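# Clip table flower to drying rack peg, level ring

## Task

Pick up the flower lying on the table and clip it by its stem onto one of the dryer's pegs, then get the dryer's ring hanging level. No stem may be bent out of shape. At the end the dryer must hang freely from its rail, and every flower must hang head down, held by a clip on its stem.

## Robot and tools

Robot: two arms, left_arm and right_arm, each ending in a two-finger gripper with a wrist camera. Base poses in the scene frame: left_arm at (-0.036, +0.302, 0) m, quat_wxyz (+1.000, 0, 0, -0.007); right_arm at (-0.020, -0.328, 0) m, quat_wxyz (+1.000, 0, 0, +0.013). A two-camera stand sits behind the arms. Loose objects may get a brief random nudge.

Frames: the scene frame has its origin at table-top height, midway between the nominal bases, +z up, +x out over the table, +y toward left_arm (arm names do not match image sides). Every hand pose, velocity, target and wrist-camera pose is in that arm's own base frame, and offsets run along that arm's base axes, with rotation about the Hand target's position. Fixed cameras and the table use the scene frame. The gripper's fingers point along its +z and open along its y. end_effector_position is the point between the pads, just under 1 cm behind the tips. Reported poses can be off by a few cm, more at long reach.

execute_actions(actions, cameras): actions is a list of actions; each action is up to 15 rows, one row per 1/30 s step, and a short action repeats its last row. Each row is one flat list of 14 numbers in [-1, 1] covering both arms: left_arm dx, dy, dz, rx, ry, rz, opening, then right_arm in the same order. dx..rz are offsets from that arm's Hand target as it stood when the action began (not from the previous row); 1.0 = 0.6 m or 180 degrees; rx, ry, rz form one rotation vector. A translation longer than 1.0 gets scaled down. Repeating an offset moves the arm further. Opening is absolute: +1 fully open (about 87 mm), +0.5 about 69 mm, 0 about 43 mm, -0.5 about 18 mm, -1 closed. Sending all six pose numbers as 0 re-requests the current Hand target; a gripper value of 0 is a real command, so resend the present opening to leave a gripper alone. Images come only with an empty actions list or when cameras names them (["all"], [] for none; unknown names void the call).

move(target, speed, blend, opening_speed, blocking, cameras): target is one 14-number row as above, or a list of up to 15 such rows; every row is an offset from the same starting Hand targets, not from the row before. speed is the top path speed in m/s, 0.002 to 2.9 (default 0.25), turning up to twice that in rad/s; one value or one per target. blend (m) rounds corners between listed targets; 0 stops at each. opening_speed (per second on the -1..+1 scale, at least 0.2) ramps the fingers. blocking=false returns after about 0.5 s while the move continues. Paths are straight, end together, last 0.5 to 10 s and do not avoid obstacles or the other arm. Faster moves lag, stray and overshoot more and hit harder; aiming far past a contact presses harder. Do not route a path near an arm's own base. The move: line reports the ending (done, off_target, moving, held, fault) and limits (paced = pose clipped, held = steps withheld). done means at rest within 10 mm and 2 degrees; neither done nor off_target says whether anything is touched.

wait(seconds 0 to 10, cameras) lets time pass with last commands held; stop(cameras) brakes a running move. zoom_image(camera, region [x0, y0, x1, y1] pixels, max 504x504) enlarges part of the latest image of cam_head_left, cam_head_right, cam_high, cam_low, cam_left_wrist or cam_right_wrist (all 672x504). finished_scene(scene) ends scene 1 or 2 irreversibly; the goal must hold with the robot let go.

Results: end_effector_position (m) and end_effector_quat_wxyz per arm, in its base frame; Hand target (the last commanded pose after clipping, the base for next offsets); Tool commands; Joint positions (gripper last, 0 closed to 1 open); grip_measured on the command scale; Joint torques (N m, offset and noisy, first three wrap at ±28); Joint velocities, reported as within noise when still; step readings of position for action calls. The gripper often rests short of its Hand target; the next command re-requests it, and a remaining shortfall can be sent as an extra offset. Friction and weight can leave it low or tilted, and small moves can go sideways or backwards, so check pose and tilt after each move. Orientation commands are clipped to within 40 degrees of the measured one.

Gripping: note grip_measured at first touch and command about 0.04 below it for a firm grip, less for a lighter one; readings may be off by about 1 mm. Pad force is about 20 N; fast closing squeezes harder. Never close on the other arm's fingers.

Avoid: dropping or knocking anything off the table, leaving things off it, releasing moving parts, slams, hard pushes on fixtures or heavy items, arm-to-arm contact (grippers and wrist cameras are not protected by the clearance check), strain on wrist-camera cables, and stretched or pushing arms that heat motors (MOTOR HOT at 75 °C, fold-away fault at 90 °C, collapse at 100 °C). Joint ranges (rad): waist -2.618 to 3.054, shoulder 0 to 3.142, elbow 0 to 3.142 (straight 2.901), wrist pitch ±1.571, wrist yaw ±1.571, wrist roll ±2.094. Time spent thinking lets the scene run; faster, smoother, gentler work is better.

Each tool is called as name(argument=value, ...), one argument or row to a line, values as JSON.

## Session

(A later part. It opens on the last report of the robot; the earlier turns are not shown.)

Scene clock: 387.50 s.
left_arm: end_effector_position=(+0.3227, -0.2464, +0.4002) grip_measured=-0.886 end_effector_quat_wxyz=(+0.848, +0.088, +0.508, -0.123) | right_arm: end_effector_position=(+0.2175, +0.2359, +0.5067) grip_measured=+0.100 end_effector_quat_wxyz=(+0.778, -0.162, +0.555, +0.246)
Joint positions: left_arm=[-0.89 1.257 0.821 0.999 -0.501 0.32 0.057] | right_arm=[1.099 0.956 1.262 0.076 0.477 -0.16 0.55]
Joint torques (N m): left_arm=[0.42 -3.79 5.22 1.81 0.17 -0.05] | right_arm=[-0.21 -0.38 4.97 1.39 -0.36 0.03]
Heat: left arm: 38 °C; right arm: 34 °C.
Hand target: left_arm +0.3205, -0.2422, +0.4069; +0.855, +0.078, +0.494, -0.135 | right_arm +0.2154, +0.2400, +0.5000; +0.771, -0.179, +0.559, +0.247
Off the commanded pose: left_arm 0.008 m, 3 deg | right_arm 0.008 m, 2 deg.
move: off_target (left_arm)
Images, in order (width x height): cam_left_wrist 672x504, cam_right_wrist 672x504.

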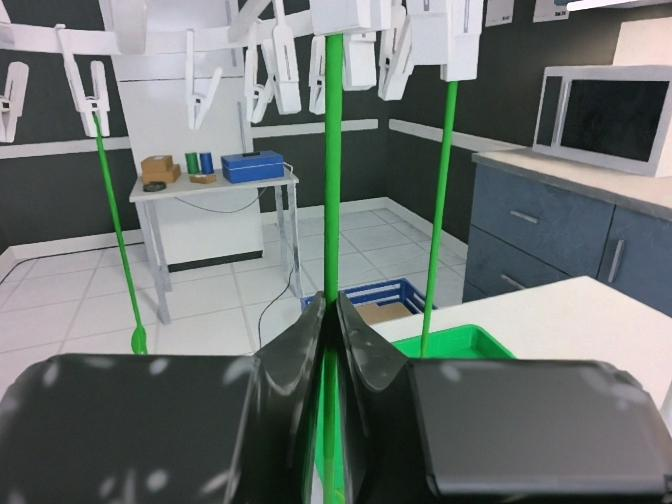

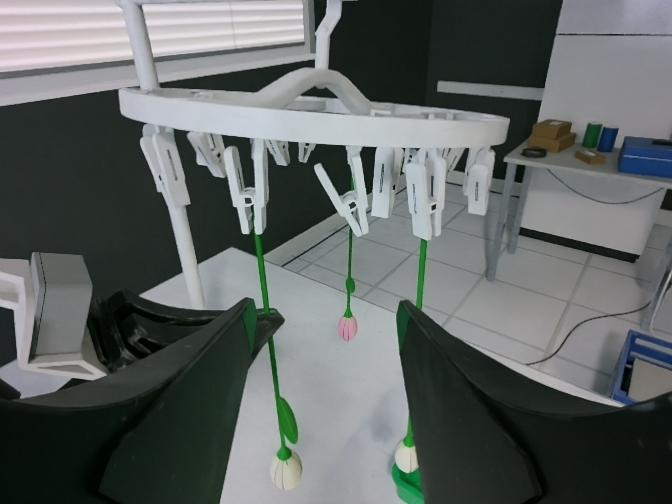

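move(
  target=[0,0,0,0,0,0,-0.2,0,0,0,0,0,0,0.1],
  opening_speed=0.5,
  cameras=["cam_right_wrist","cam_left_wrist"],
)

zoom_image(
  camera="cam_right_wrist",
  region=[200, 120, 340, 260],
)

Scene clock: 390.27 s.
left_arm: end_effector_position=(+0.3224, -0.2460, +0.4015) grip_measured=-0.200 end_effector_quat_wxyz=(+0.849, +0.086, +0.506, -0.125) | right_arm: end_effector_position=(+0.2175, +0.2359, +0.5067) grip_measured=+0.100 end_effector_quat_wxyz=(+0.778, -0.162, +0.555, +0.246)
Joint positions: left_arm=[-0.89 1.257 0.821 1.005 -0.501 0.32 0.4] | right_arm=[1.099 0.956 1.262 0.076 0.477 -0.16 0.55]
Joint torques (N m): left_arm=[0.42 -3.7 5.33 1.74 0.16 -0.04] | right_arm=[-0.2 -0.36 4.96 1.39 -0.36 0.03]
Heat: left arm: 38 °C; right arm: 34 °C.
Hand target: left_arm +0.3205, -0.2422, +0.4069; +0.855, +0.078, +0.494, -0.135 | right_arm +0.2154, +0.2400, +0.5000; +0.771, -0.179, +0.559, +0.247
Off the commanded pose: left_arm 0.007 m, 2 deg | right_arm 0.008 m, 2 deg.
move: done
Images, in order (width x height): cam_left_wrist 672x504, cam_right_wrist 672x504.

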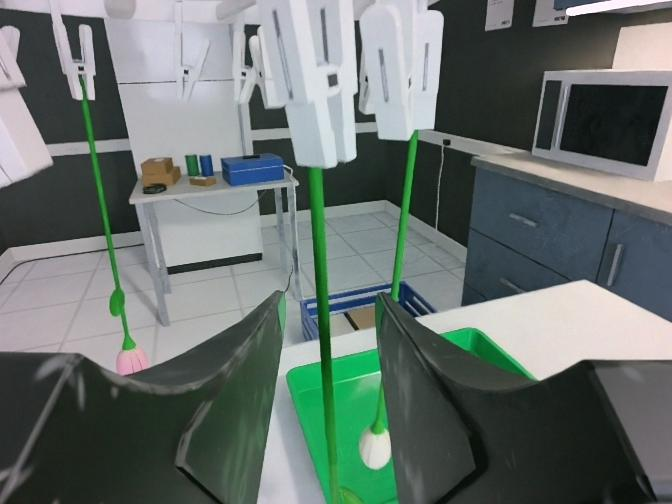

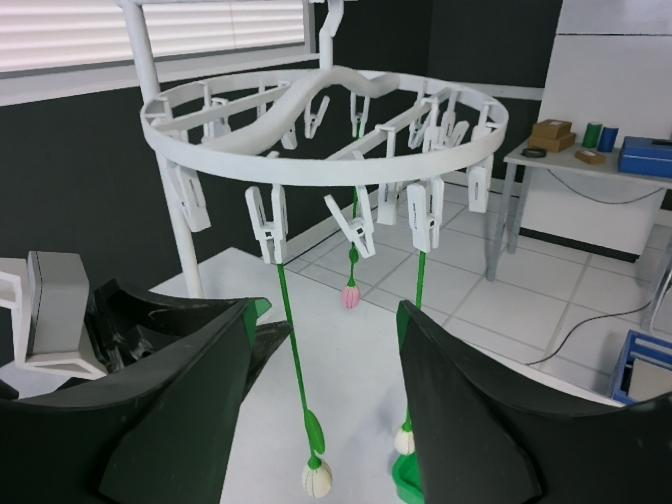

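Scaled by 3.600 from the camera's 672x504 image, which has a finer 960x720 frame.

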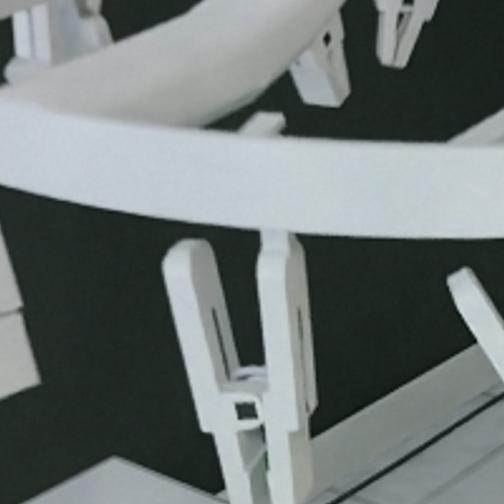

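move(
  target=[
    [-0.206,0.067,-0.005,0,0,0,-0.2,0,0,0,0,0,0,0.1],
    [-0.195,0.18,-0.03,0,0,0,-0.2,0,0,0,0,0,0,0.1],
    [-0.1925,0.2953,-0.08,0,0,0,-0.2,0,0,0,0,0,0,0.1],
  ],
  speed=[0.1,0.2,0.2],
  blend=[0.02,0.03,0],
  cameras=["cam_right_wrist","cam_left_wrist","cam_high","cam_low"],
)

Scene clock: 395.33 s.
left_arm: end_effector_position=(+0.2077, -0.0650, +0.3531) grip_measured=-0.200 end_effector_quat_wxyz=(+0.856, +0.077, +0.495, -0.131) | right_arm: end_effector_position=(+0.2175, +0.2359, +0.5067) grip_measured=+0.100 end_effector_quat_wxyz=(+0.778, -0.162, +0.555, +0.246)
Joint positions: left_arm=[-0.294 0.124 0.373 0.273 0.011 -0.003 0.4] | right_arm=[1.099 0.956 1.262 0.076 0.477 -0.16 0.55]
Joint torques (N m): left_arm=[0.44 3.14 7.71 1.25 0.02 -0.03] | right_arm=[-0.2 -0.36 4.96 1.39 -0.36 0.03]
Heat: left arm: 38 °C; right arm: 34 °C.
Hand target: left_arm +0.2050, -0.0650, +0.3589; +0.855, +0.078, +0.494, -0.135 | right_arm +0.2154, +0.2400, +0.5000; +0.771, -0.179, +0.559, +0.247
Off the commanded pose: left_arm 0.006 m, 1 deg | right_arm 0.008 m, 2 deg.
move: done
Images, in order (width x height): cam_high 672x504, cam_low 672x504, cam_left_wrist 672x504, cam_right_wrist 672x504.

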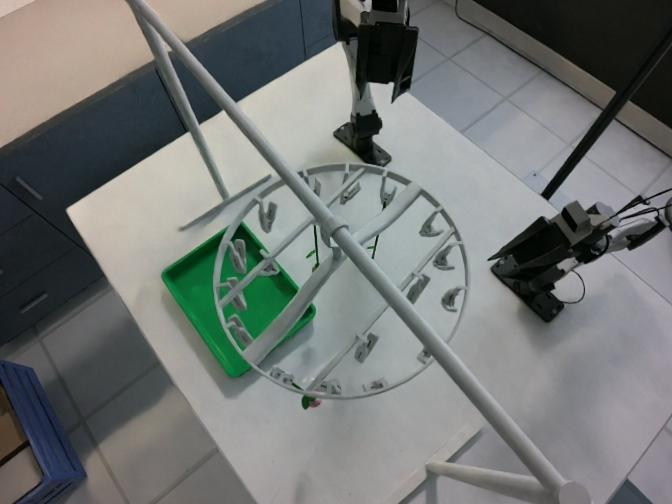

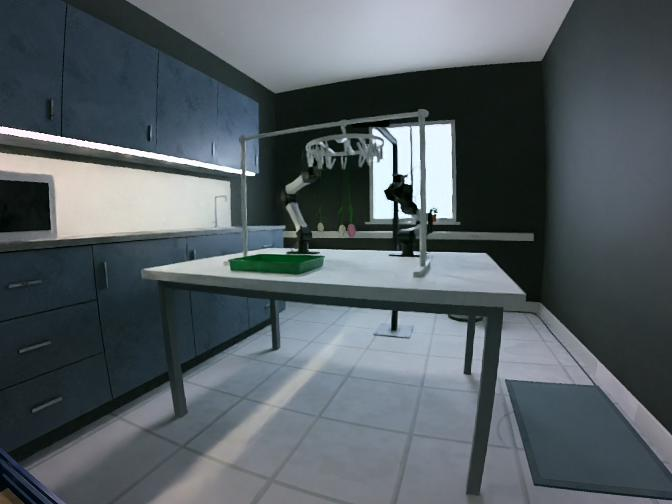

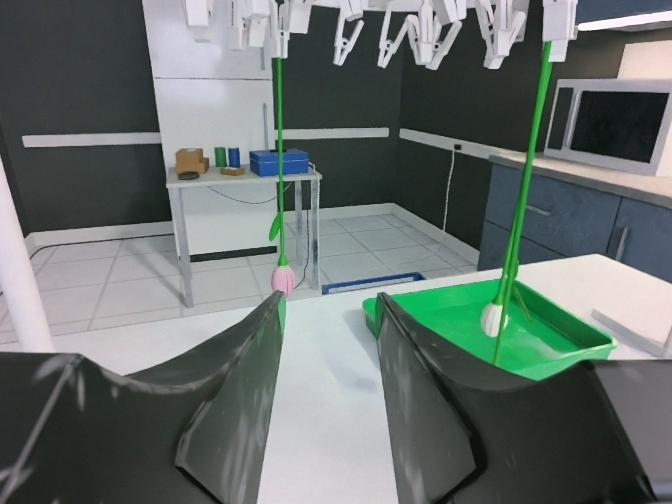

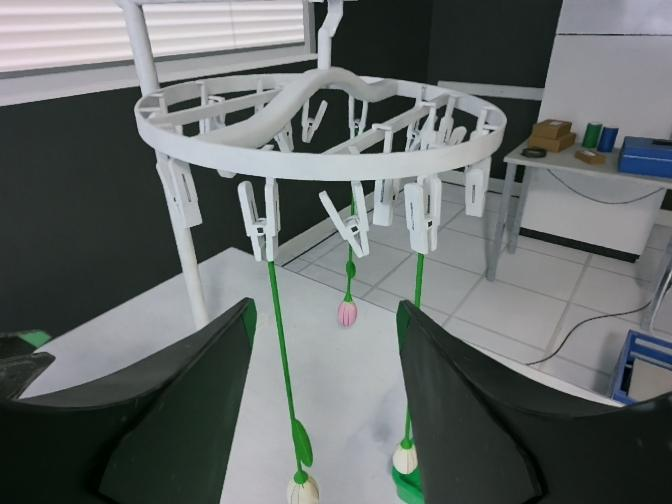

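zoom_image(
  camera="cam_right_wrist",
  region=[125, 50, 325, 200],
)

zoom_image(
  camera="cam_right_wrist",
  region=[315, 50, 515, 200],
)

zoom_image(
  camera="cam_low",
  region=[290, 115, 400, 195],
)

Scaled by 2.520 from the camera's 672x504 image, which has a finer 960x720 frame.

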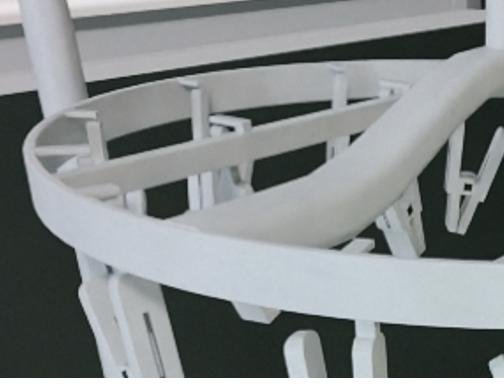

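Scaled by 2.520 from the camera's 672x504 image, which has a finer 960x720 frame.

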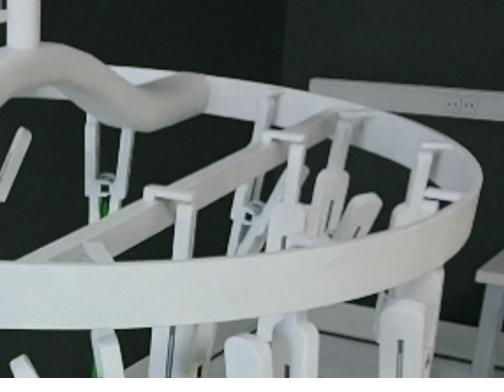

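Scaled by 4.582 from the camera's 672x504 image, which has a finer 960x720 frame.

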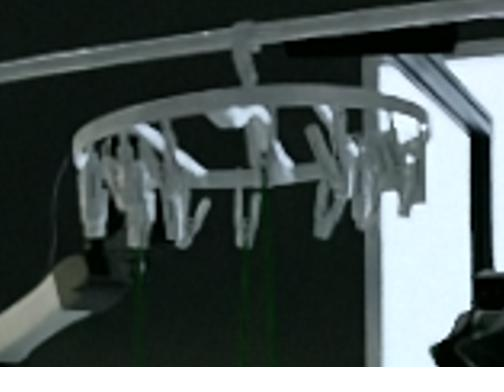

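zoom_image(
  camera="cam_low",
  region=[300, 128, 390, 172],
)

zoom_image(
  camera="cam_low",
  region=[230, 100, 440, 290],
)

Scaled by 5.600 from the camera's 672x504 image, which has a finer 960x720 frame.

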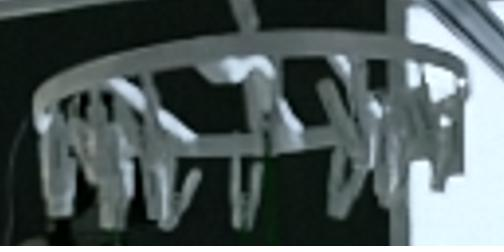

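Scaled by 2.400 from the camera's 672x504 image, which has a finer 960x720 frame.

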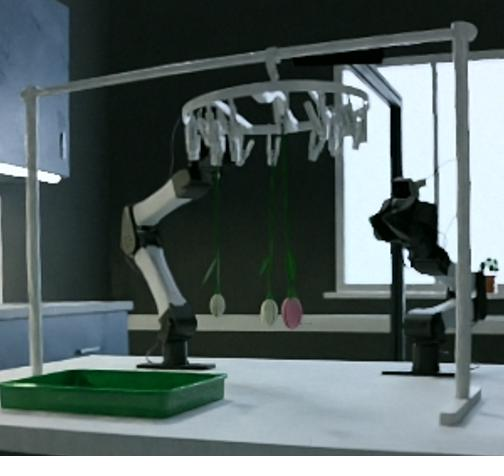

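zoom_image(
  camera="cam_right_wrist",
  region=[110, 0, 230, 90],
)

zoom_image(
  camera="cam_right_wrist",
  region=[150, 230, 270, 330],
)

zoom_image(
  camera="cam_right_wrist",
  region=[400, 0, 672, 200],
)

Scaled by 4.200 from the camera's 672x504 image, which has a finer 960x720 frame.

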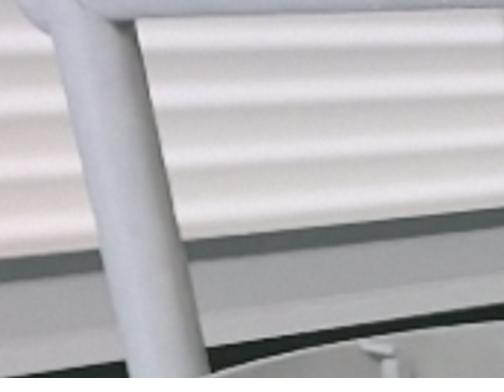

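Scaled by 4.200 from the camera's 672x504 image, which has a finer 960x720 frame.

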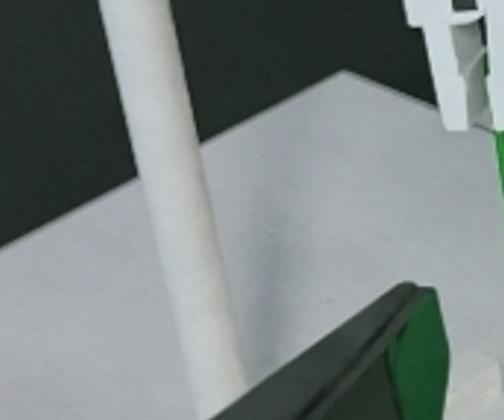

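Scaled by 1.853 from the camera's 672x504 image, which has a finer 960x720 frame.

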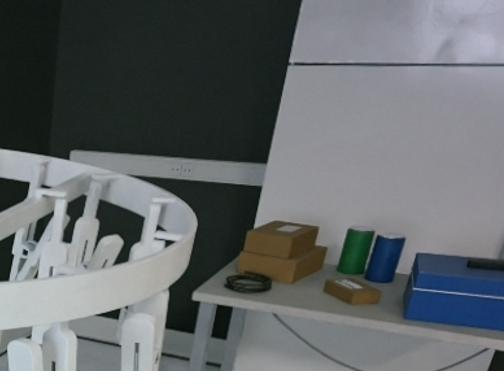

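execute_actions(
  actions=[],
  cameras=["cam_low","cam_right_wrist","cam_left_wrist","cam_head_left"],
)

Scene clock: 409.90 s.
left_arm: end_effector_position=(+0.2077, -0.0650, +0.3531) grip_measured=-0.200 end_effector_quat_wxyz=(+0.856, +0.077, +0.495, -0.131) | right_arm: end_effector_position=(+0.2175, +0.2359, +0.5067) grip_measured=+0.100 end_effector_quat_wxyz=(+0.778, -0.162, +0.555, +0.246)
Joint positions: left_arm=[-0.294 0.124 0.373 0.273 0.011 -0.003 0.4] | right_arm=[1.099 0.956 1.262 0.076 0.477 -0.16 0.55]
Joint velocities: within noise
Joint torques (N m): left_arm=[0.42 3.12 7.65 1.26 0.05 -0.01] | right_arm=[-0.21 -0.38 4.96 1.39 -0.36 0.03]
Heat: left arm: 38 °C; right arm: 34 °C.
Hand target: left_arm +0.2050, -0.0650, +0.3589; +0.855, +0.078, +0.494, -0.135 | right_arm +0.2154, +0.2400, +0.5000; +0.771, -0.179, +0.559, +0.247
Tool commands: left_gripper/opening=-0.2 right_gripper/opening=+0.1
Off the commanded pose: left_arm 0.006 m, 1 deg | right_arm 0.008 m, 2 deg.
Images, in order (width x height): cam_head_left 672x504, cam_low 672x504, cam_left_wrist 672x504, cam_right_wrist 672x504.

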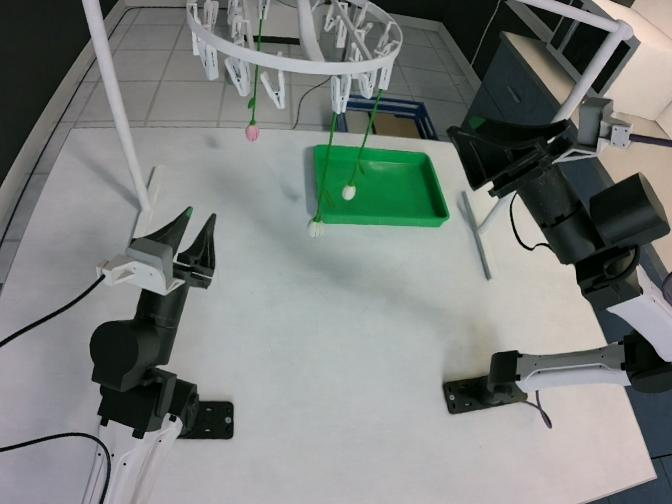

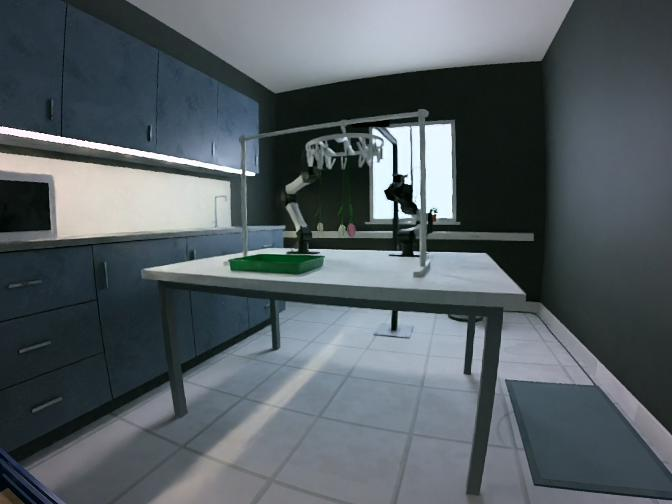

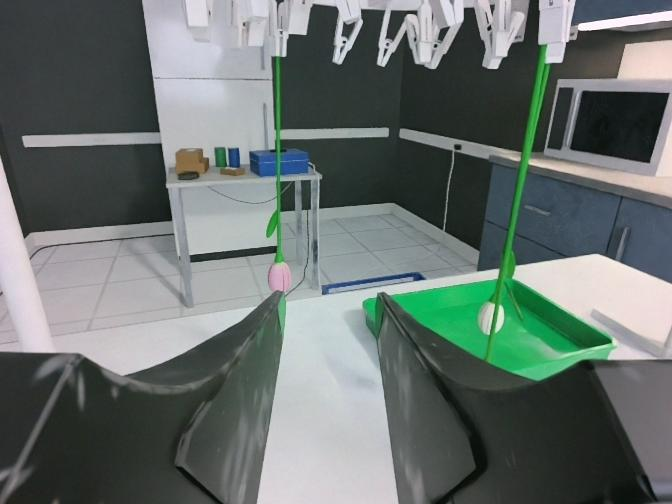

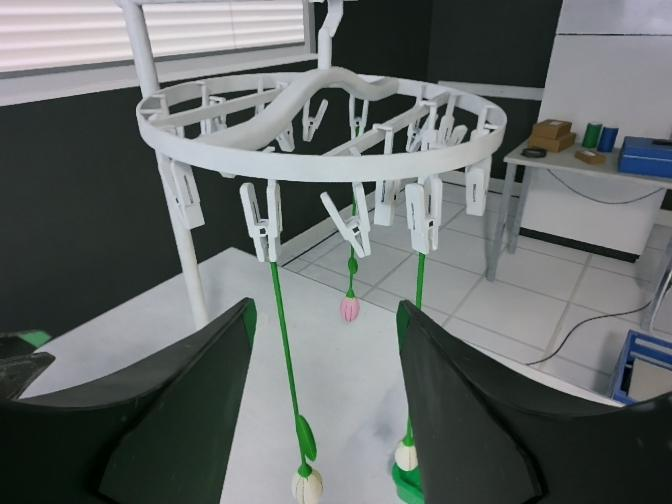

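move(
  target=[0,0,0,0,0,0,-0.2,0.1315,0.03,-0.0417,0,0,0.0444,0.15],
  speed=0.2,
  cameras=["cam_right_wrist"],
)

Scene clock: 424.50 s.
left_arm: end_effector_position=(+0.2076, -0.0653, +0.3531) grip_measured=-0.200 end_effector_quat_wxyz=(+0.856, +0.078, +0.494, -0.131) | right_arm: end_effector_position=(+0.2980, +0.2564, +0.4660) grip_measured=+0.150 end_effector_quat_wxyz=(+0.746, -0.221, +0.561, +0.283)
Joint positions: left_arm=[-0.294 0.124 0.373 0.273 0.013 -0.003 0.4] | right_arm=[0.689 1.12 1.23 0.168 -0.047 0.001 0.575]
Joint torques (N m): left_arm=[0.42 3.02 7.64 1.21 0.03 -0.02] | right_arm=[-0.27 -2.24 5.68 2.29 -0.26 0.16]
Heat: left arm: 39 °C; right arm: 34 °C.
Hand target: left_arm +0.2050, -0.0650, +0.3589; +0.855, +0.078, +0.494, -0.135 | right_arm +0.2943, +0.2580, +0.4750; +0.752, -0.218, +0.545, +0.300
Off the commanded pose: left_arm 0.006 m, 0 deg | right_arm 0.010 m, 3 deg.
move: off_target (right_arm)
Images, in order (width x height): cam_right_wrist 672x504.

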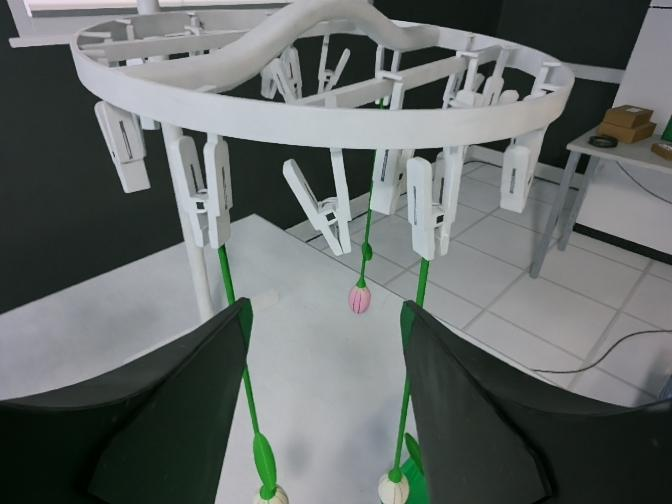

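move(
  target=[
    [0,0,0,0,0,0,-0.2,0.112,0.1217,0,0,0,0,0.15],
    [0,0,0,0,0,0,-0.2,0.09,0.1512,0,0,0,-0.0639,0.15],
    [0,0,0,0,0,0,-0.2,0.0702,0.1918,0,0,0,-0.1306,0.15],
    [0,0,0,0,0,0,-0.2,0.0602,0.2302,0,0,0,-0.1889,0.15],
  ],
  speed=[0.15,0.12,0.12,0.12],
  blend=[0.004,0.01,0.01,0],
  cameras=["cam_right_wrist"],
)

Scene clock: 430.00 s.
left_arm: end_effector_position=(+0.2076, -0.0653, +0.3531) grip_measured=-0.200 end_effector_quat_wxyz=(+0.856, +0.078, +0.494, -0.131) | right_arm: end_effector_position=(+0.3296, +0.4011, +0.4641) grip_measured=+0.150 end_effector_quat_wxyz=(+0.800, -0.070, +0.592, +0.067)
Joint positions: left_arm=[-0.294 0.124 0.373 0.273 0.013 -0.003 0.4] | right_arm=[1.176 1.818 1.772 0.54 0.914 -0.438 0.575]
Joint torques (N m): left_arm=[0.49 3.08 7.54 1.22 0.03 -0.05] | right_arm=[0.43 -7.38 7.9 1.79 -0.09 -0.12]
Heat: left arm: 39 °C; right arm: 34 °C.
Hand target: left_arm +0.2050, -0.0650, +0.3589; +0.855, +0.078, +0.494, -0.135 | right_arm +0.3304, +0.3961, +0.4750; +0.807, -0.049, +0.585, +0.067
Off the commanded pose: left_arm 0.006 m, 0 deg | right_arm 0.012 m, 3 deg.
move: off_target (right_arm)
Images, in order (width x height): cam_right_wrist 672x504.

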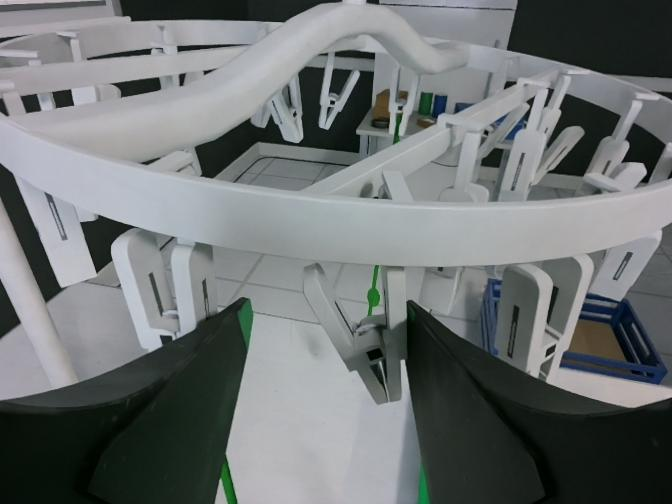

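move(
  target=[
    [0,0,0,0,0,0,-0.2,0.0025,-0.0117,0,0,0,0,0.15],
    [0,0,0,0,0,0,-0.2,-0.1773,-0.0482,0,0,0,0,0.15],
    [0.022,-0.122,0.03,0,0,0,-0.2,-0.084,-0.2768,0,0,0,0.2583,0.1],
  ],
  speed=[0.05,0.2,0.3],
  blend=[0.002,0.03,0],
  cameras=["cam_right_wrist","cam_left_wrist"],
)

Scene clock: 436.23 s.
left_arm: end_effector_position=(+0.2192, -0.1437, +0.3557) grip_measured=-0.200 end_effector_quat_wxyz=(+0.845, +0.102, +0.509, -0.129) | right_arm: end_effector_position=(+0.2835, +0.2292, +0.4667) grip_measured=+0.100 end_effector_quat_wxyz=(+0.710, -0.274, +0.533, +0.371)
Joint positions: left_arm=[-1.007 0.506 0.382 0.706 -0.573 0.389 0.4] | right_arm=[0.427 1.063 1.184 0.208 -0.506 0.17 0.55]
Joint torques (N m): left_arm=[-0.44 2.37 9.37 1.7 -0.1 0.1] | right_arm=[-0.27 -1.36 5.96 2.14 -0.19 0.13]
Heat: left arm: 39 °C; right arm: 34 °C.
Hand target: left_arm +0.2182, -0.1382, +0.3769; +0.855, +0.078, +0.494, -0.135 | right_arm +0.2800, +0.2300, +0.4750; +0.715, -0.276, +0.518, +0.380
Off the commanded pose: left_arm 0.022 m, 3 deg | right_arm 0.009 m, 2 deg.
move: off_target (left_arm)
Images, in order (width x height): cam_left_wrist 672x504, cam_right_wrist 672x504.

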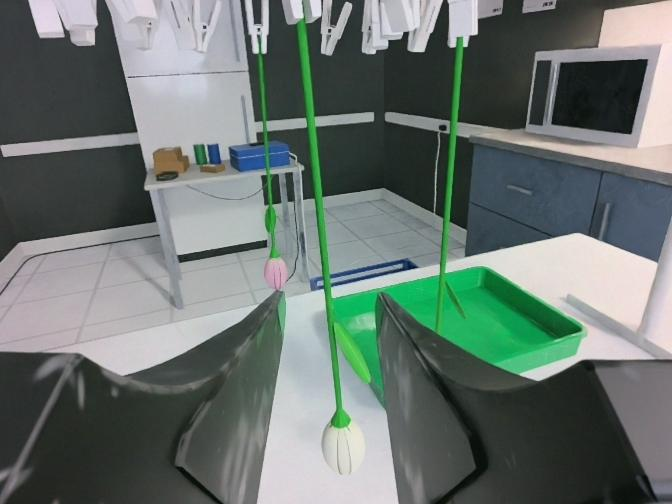

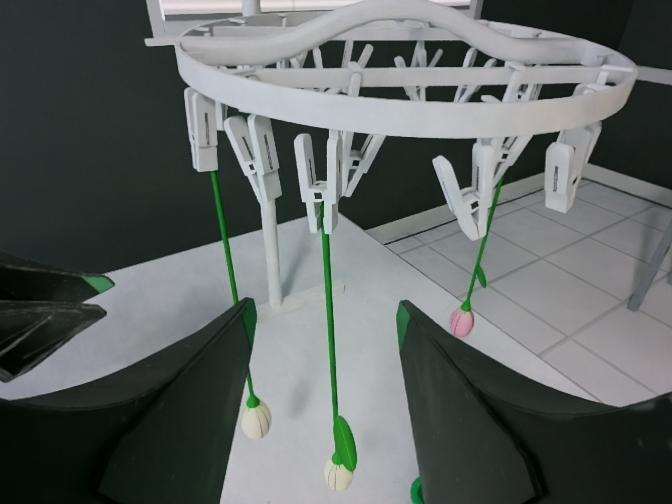

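zoom_image(
  camera="cam_right_wrist",
  region=[180, 70, 380, 250],
)

Scaled by 2.520 from the camera's 672x504 image, which has a finer 960x720 frame.

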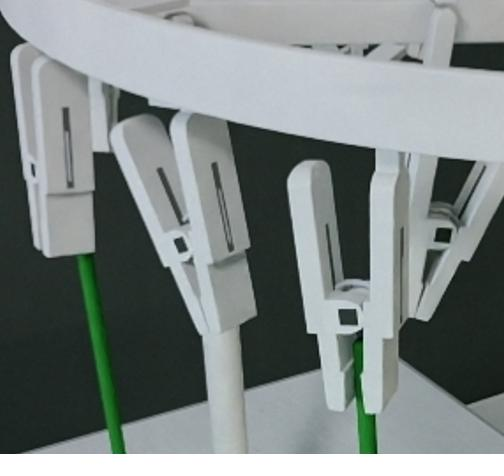

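move(
  target=[0.0295,-0.1643,0.0517,0,0,0,-0.2,0.1272,0.2075,0.0183,0,0,0.0122,0.0],
  speed=0.15,
  cameras=["cam_right_wrist","cam_left_wrist"],
)

Scene clock: 443.33 s.
left_arm: end_effector_position=(+0.2364, -0.2426, +0.3864) grip_measured=-0.200 end_effector_quat_wxyz=(+0.846, +0.109, +0.506, -0.124) | right_arm: end_effector_position=(+0.3536, +0.3586, +0.4669) grip_measured=+0.000 end_effector_quat_wxyz=(+0.683, -0.292, +0.533, +0.405)
Joint positions: left_arm=[-1.199 1.063 0.631 1.097 -0.721 0.544 0.4] | right_arm=[0.657 1.559 1.572 0.269 -0.365 0.138 0.5]
Joint torques (N m): left_arm=[-0.55 -1.14 9.32 1.52 -0.1 0.12] | right_arm=[0.46 -5.83 8.17 2.15 0.15 -0.19]
Heat: left arm: 40 °C; right arm: 35 °C.
Hand target: left_arm +0.2359, -0.2368, +0.4080; +0.855, +0.078, +0.494, -0.135 | right_arm +0.3564, +0.3545, +0.4860; +0.707, -0.286, +0.513, +0.394
Off the commanded pose: left_arm 0.022 m, 4 deg | right_arm 0.020 m, 4 deg.
move: off_target (left_arm, right_arm)
Images, in order (width x height): cam_left_wrist 672x504, cam_right_wrist 672x504.

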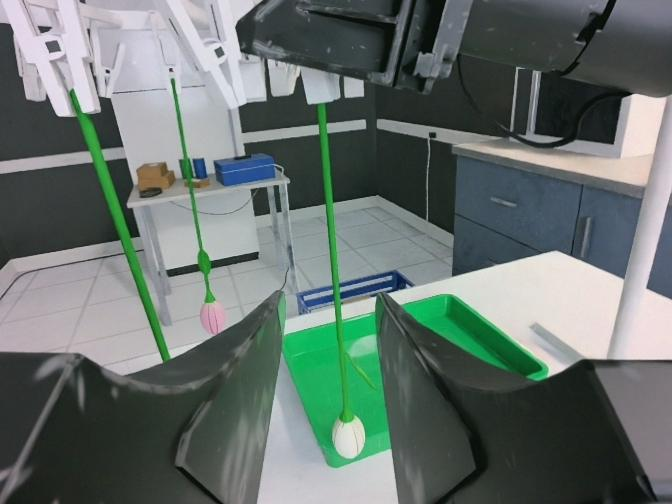

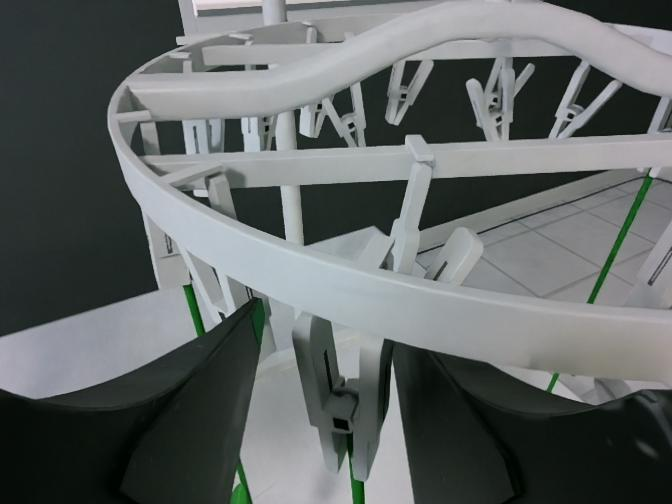

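move(
  target=[0.1993,-0.0595,0,0,0,0,-0.2,0.0092,-0.0055,0.0275,0,0,0,0.0],
  speed=0.12,
  cameras=["cam_right_wrist","cam_left_wrist"],
)

Scene clock: 448.87 s.
left_arm: end_effector_position=(+0.3561, -0.2668, +0.3935) grip_measured=-0.200 end_effector_quat_wxyz=(+0.852, +0.077, +0.504, -0.120) | right_arm: end_effector_position=(+0.3601, +0.3511, +0.4985) grip_measured=+0.000 end_effector_quat_wxyz=(+0.705, -0.284, +0.513, +0.400)
Joint positions: left_arm=[-0.854 1.432 0.913 1.094 -0.486 0.305 0.4] | right_arm=[0.637 1.583 1.669 0.257 -0.365 0.138 0.5]
Joint torques (N m): left_arm=[0.27 -4.29 9.29 1.12 0.21 -0.06] | right_arm=[-0.17 -5.24 8.17 1.52 0.01 -0.12]
Heat: left arm: 40 °C; right arm: 35 °C.
Hand target: left_arm +0.3555, -0.2725, +0.4080; +0.855, +0.078, +0.494, -0.135 | right_arm +0.3619, +0.3512, +0.5025; +0.707, -0.286, +0.513, +0.394
Off the commanded pose: left_arm 0.016 m, 2 deg | right_arm 0.004 m, 1 deg.
move: off_target (left_arm)
Images, in order (width x height): cam_left_wrist 672x504, cam_right_wrist 672x504.

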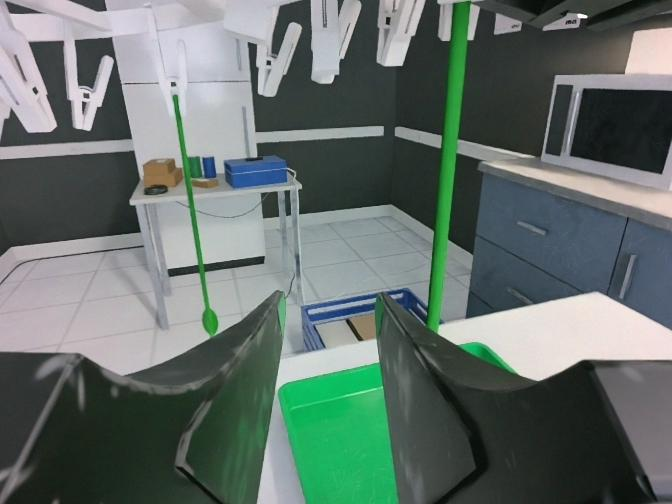

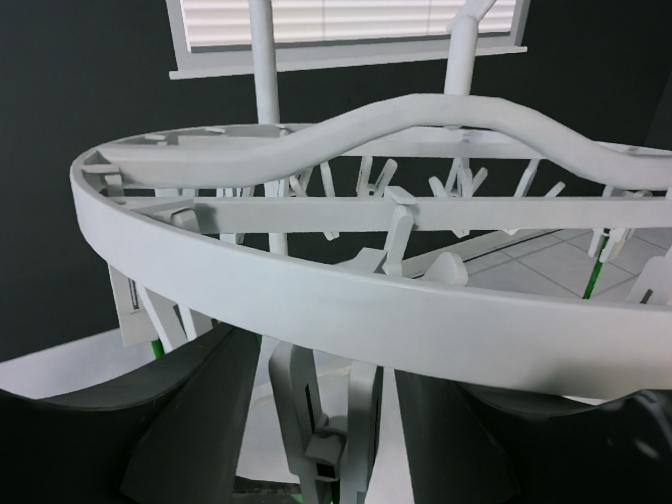

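zoom_image(
  camera="cam_right_wrist",
  region=[220, 320, 440, 504],
)

zoom_image(
  camera="cam_left_wrist",
  region=[340, 0, 600, 200],
)

Scaled by 2.291 from the camera's 672x504 image, which has a finer 960x720 frame.

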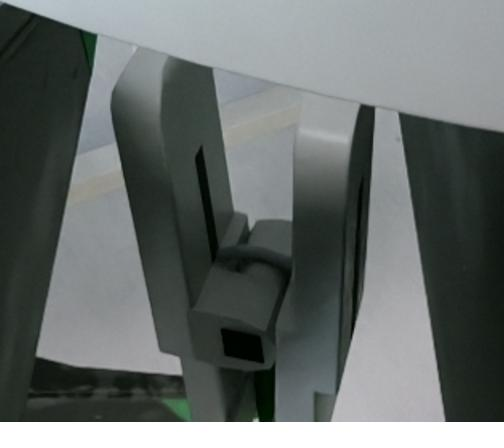

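Scaled by 1.938 from the camera's 672x504 image, which has a finer 960x720 frame.

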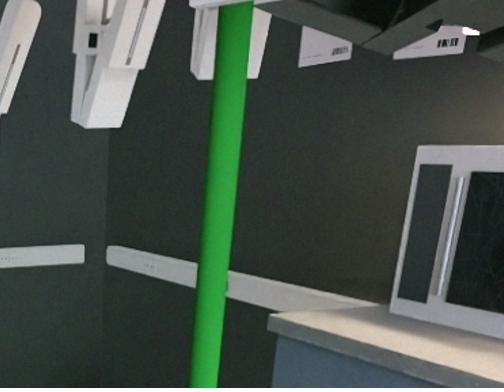

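move(
  target=[
    [-0.0947,0.0333,0,0,0,0,-0.2,0,0,-0.019,0,0,0,0.0],
    [-0.1108,-0.0092,0,0,0,0,-0.2,0,0,-0.019,0,0,0,0.0],
  ],
  speed=[0.15,0.15],
  blend=[0.01,0],
  cameras=["cam_right_wrist","cam_left_wrist"],
)

Scene clock: 455.23 s.
left_arm: end_effector_position=(+0.2897, -0.2836, +0.3952) grip_measured=-0.200 end_effector_quat_wxyz=(+0.848, +0.100, +0.505, -0.130) | right_arm: end_effector_position=(+0.3626, +0.3529, +0.4854) grip_measured=+0.000 end_effector_quat_wxyz=(+0.696, -0.285, +0.524, +0.399)
Joint positions: left_arm=[-1.065 1.316 0.826 1.106 -0.619 0.432 0.4] | right_arm=[0.637 1.583 1.641 0.257 -0.365 0.138 0.5]
Joint torques (N m): left_arm=[-0.35 -3.44 7.28 1.67 -0.09 0.12] | right_arm=[-0.17 -6.42 5.57 2.03 0.01 -0.13]
Heat: left arm: 40 °C; right arm: 36 °C.
Hand target: left_arm +0.2890, -0.2780, +0.4080; +0.855, +0.078, +0.494, -0.135 | right_arm +0.3619, +0.3512, +0.4911; +0.707, -0.286, +0.513, +0.394
Off the commanded pose: left_arm 0.014 m, 3 deg | right_arm 0.006 m, 2 deg.
move: off_target (left_arm)
Images, in order (width x height): cam_left_wrist 672x504, cam_right_wrist 672x504.

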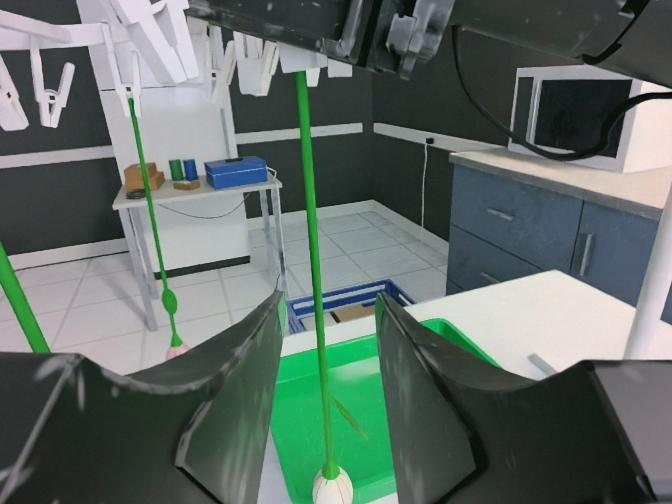

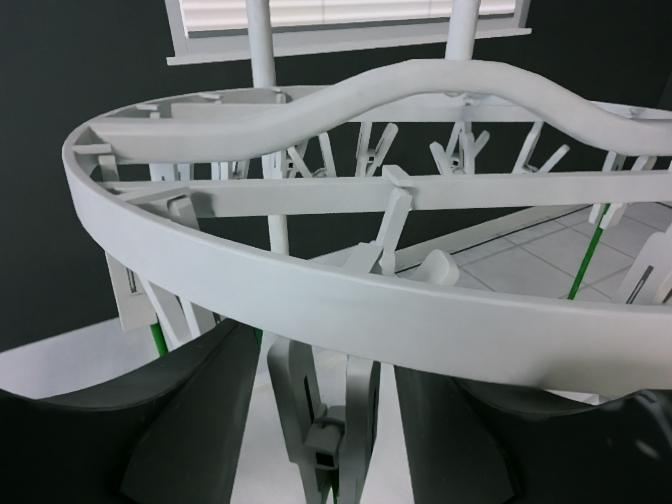

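move(
  target=[0.0767,-0.0317,0,0,0,0,-0.2,0,0,0,0,0,0,0.0],
  speed=0.12,
  cameras=["cam_left_wrist"],
)

Scene clock: 459.20 s.
left_arm: end_effector_position=(+0.3368, -0.2923, +0.3894) grip_measured=-0.200 end_effector_quat_wxyz=(+0.848, +0.086, +0.511, -0.115) | right_arm: end_effector_position=(+0.3626, +0.3529, +0.4854) grip_measured=+0.000 end_effector_quat_wxyz=(+0.696, -0.285, +0.524, +0.399)
Joint positions: left_arm=[-0.959 1.463 0.935 1.112 -0.573 0.376 0.4] | right_arm=[0.637 1.583 1.641 0.257 -0.365 0.138 0.5]
Joint torques (N m): left_arm=[0.08 -4.56 9.21 1.39 0.27 -0.08] | right_arm=[-0.17 -6.42 5.59 2.03 0 -0.13]
Heat: left arm: 40 °C; right arm: 35 °C.
Hand target: left_arm +0.3351, -0.2971, +0.4080; +0.855, +0.078, +0.494, -0.135 | right_arm +0.3619, +0.3512, +0.4911; +0.707, -0.286, +0.513, +0.394
Off the commanded pose: left_arm 0.019 m, 3 deg | right_arm 0.006 m, 2 deg.
move: off_target (left_arm)
Images, in order (width x height): cam_left_wrist 672x504.

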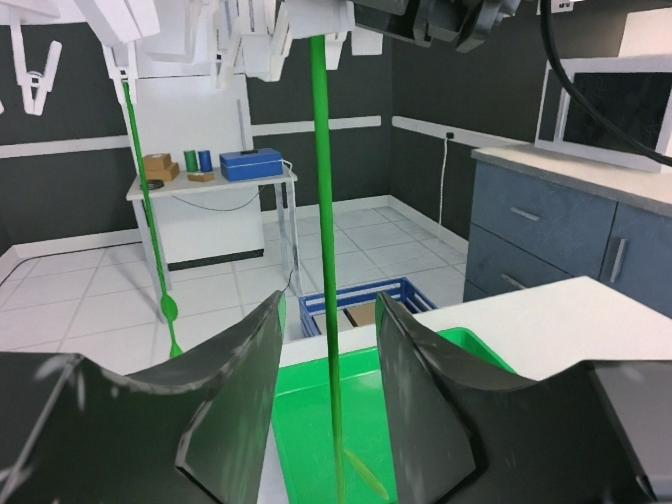

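zoom_image(
  camera="cam_left_wrist",
  region=[260, 0, 420, 120],
)

zoom_image(
  camera="cam_left_wrist",
  region=[270, 260, 400, 360],
)

Scaled by 3.150 from the camera's 672x504 image, which has a finer 960x720 frame.

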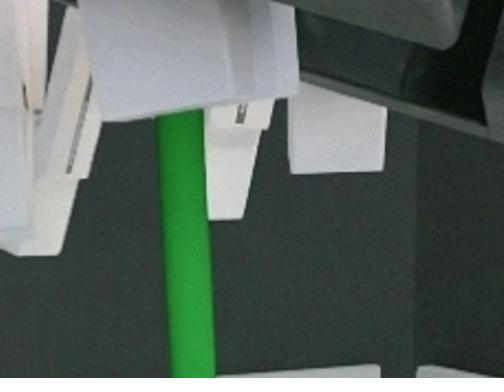

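Scaled by 3.877 from the camera's 672x504 image, which has a finer 960x720 frame.

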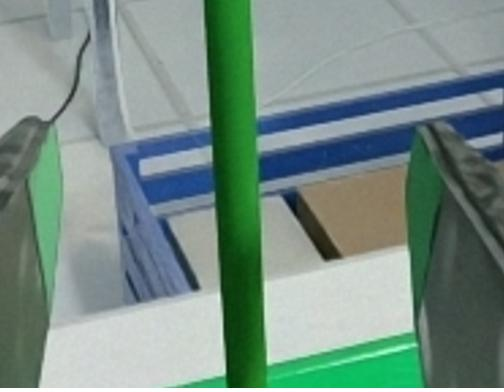

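wait(
  seconds=0.1,
  cameras=["cam_right_wrist","cam_head_left","cam_head_right"],
)

zoom_image(
  camera="cam_right_wrist",
  region=[220, 320, 440, 504],
)

zoom_image(
  camera="cam_head_left",
  region=[240, 0, 440, 150],
)

Scene clock: 463.00 s.
left_arm: end_effector_position=(+0.3368, -0.2923, +0.3894) grip_measured=-0.200 end_effector_quat_wxyz=(+0.848, +0.086, +0.511, -0.115) | right_arm: end_effector_position=(+0.3626, +0.3529, +0.4854) grip_measured=+0.000 end_effector_quat_wxyz=(+0.696, -0.285, +0.524, +0.399)
Joint positions: left_arm=[-0.959 1.463 0.935 1.112 -0.573 0.376 0.4] | right_arm=[0.637 1.583 1.641 0.257 -0.365 0.138 0.5]
Joint torques (N m): left_arm=[0.17 -4.42 9.09 1.43 0.23 -0.05] | right_arm=[-0.17 -6.41 5.59 2.03 0 -0.13]
Heat: left arm: 40 °C; right arm: 35 °C.
Hand target: left_arm +0.3351, -0.2971, +0.4080; +0.855, +0.078, +0.494, -0.135 | right_arm +0.3619, +0.3512, +0.4911; +0.707, -0.286, +0.513, +0.394
Tool commands: left_gripper/opening=-0.2 right_gripper/opening=+0.0
Off the commanded pose: left_arm 0.019 m, 3 deg | right_arm 0.006 m, 2 deg.
wait: 0.10 s; at rest from the start
Images, in order (width x height): cam_head_left 672x504, cam_head_right 672x504, cam_right_wrist 672x504.

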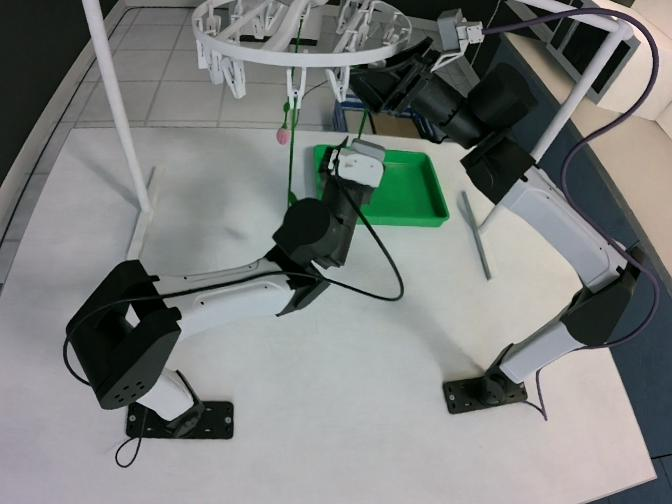

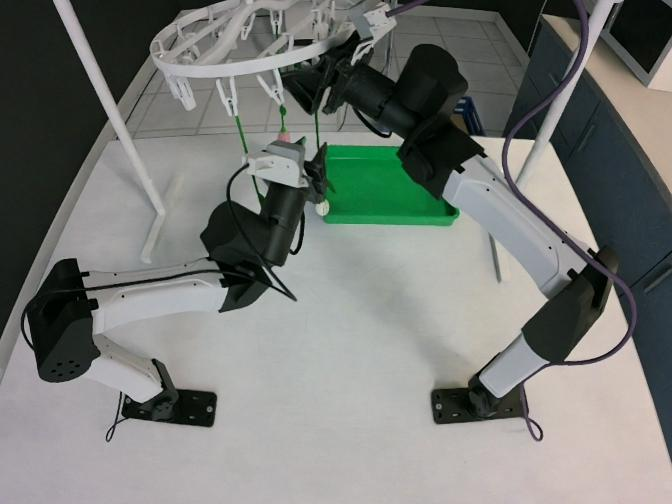

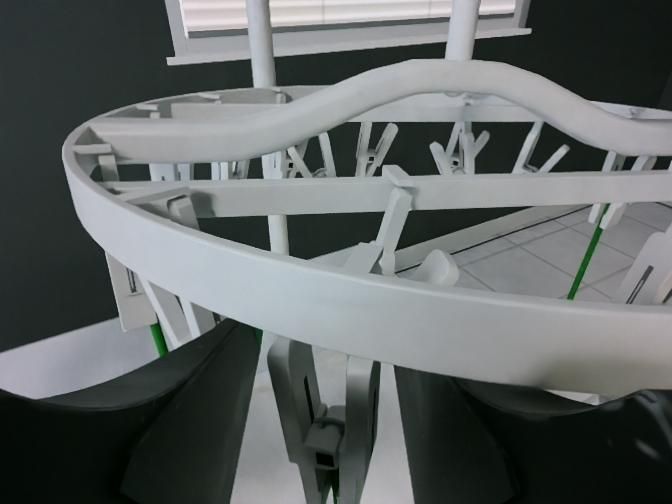

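Scaled by 2.291 from the camera's 672x504 image, which has a finer 960x720 frame.

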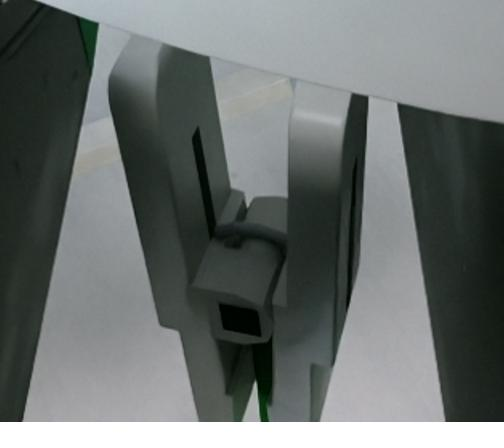

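Scaled by 2.520 from the camera's 672x504 image, which has a finer 960x720 frame.

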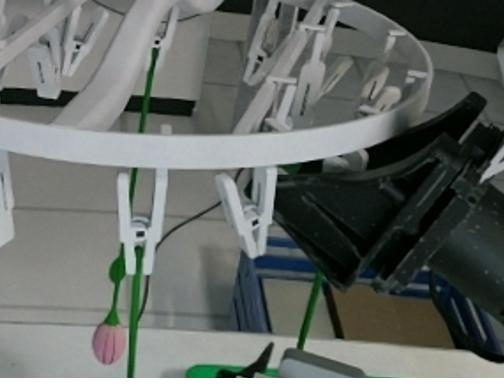

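zoom_image(
  camera="cam_head_left",
  region=[310, 90, 400, 170],
)

zoom_image(
  camera="cam_head_right",
  region=[260, 70, 380, 220],
)

Scaled by 5.600 from the camera's 672x504 image, which has a finer 960x720 frame.

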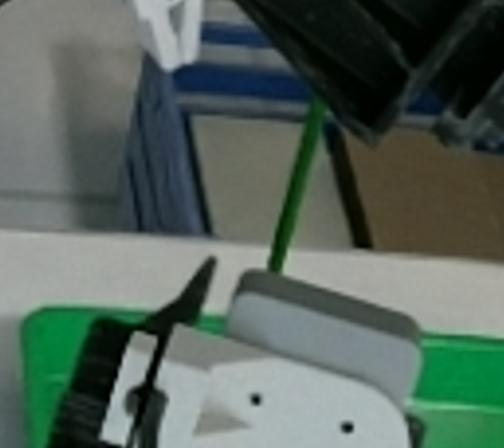

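Scaled by 3.360 from the camera's 672x504 image, which has a finer 960x720 frame.

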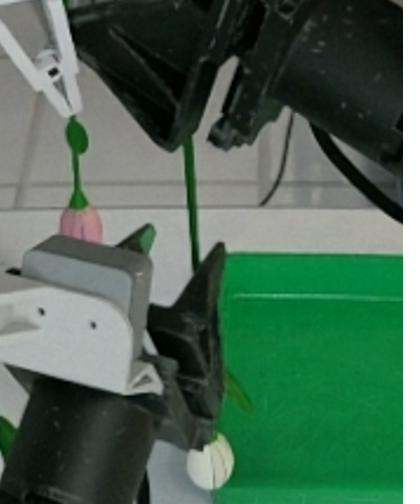

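move(
  target=[0,0,0,0,0,0,-1,0,0,0,0,0,0,0.0],
  opening_speed=0.8,
  cameras=["cam_left_wrist"],
)

Scene clock: 465.97 s.
left_arm: end_effector_position=(+0.3368, -0.2923, +0.3894) grip_measured=-1.000 end_effector_quat_wxyz=(+0.848, +0.086, +0.511, -0.115) | right_arm: end_effector_position=(+0.3626, +0.3529, +0.4854) grip_measured=+0.000 end_effector_quat_wxyz=(+0.696, -0.285, +0.524, +0.399)
Joint positions: left_arm=[-0.959 1.463 0.935 1.112 -0.573 0.376 0] | right_arm=[0.637 1.583 1.641 0.257 -0.365 0.138 0.5]
Joint torques (N m): left_arm=[0.25 -4.51 9.13 1.41 0.22 -0.08] | right_arm=[-0.16 -6.42 5.57 2.03 0 -0.13]
Heat: left arm: 41 °C; right arm: 35 °C.
Hand target: left_arm +0.3351, -0.2971, +0.4080; +0.855, +0.078, +0.494, -0.135 | right_arm +0.3619, +0.3512, +0.4911; +0.707, -0.286, +0.513, +0.394
Off the commanded pose: left_arm 0.019 m, 3 deg | right_arm 0.006 m, 2 deg.
move: off_target (left_arm)
Images, in order (width x height): cam_left_wrist 672x504.

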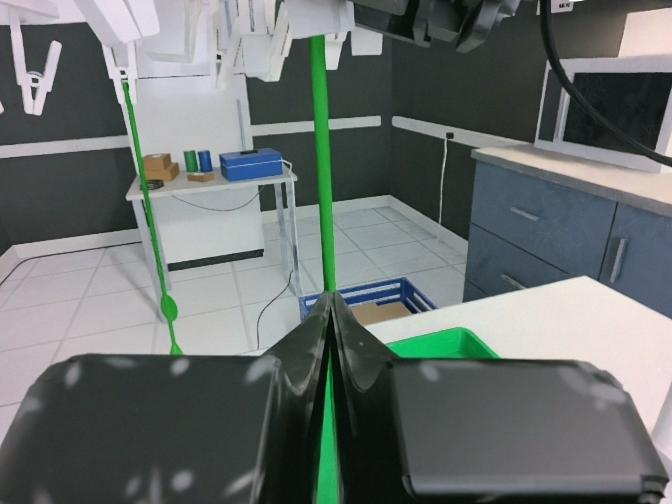

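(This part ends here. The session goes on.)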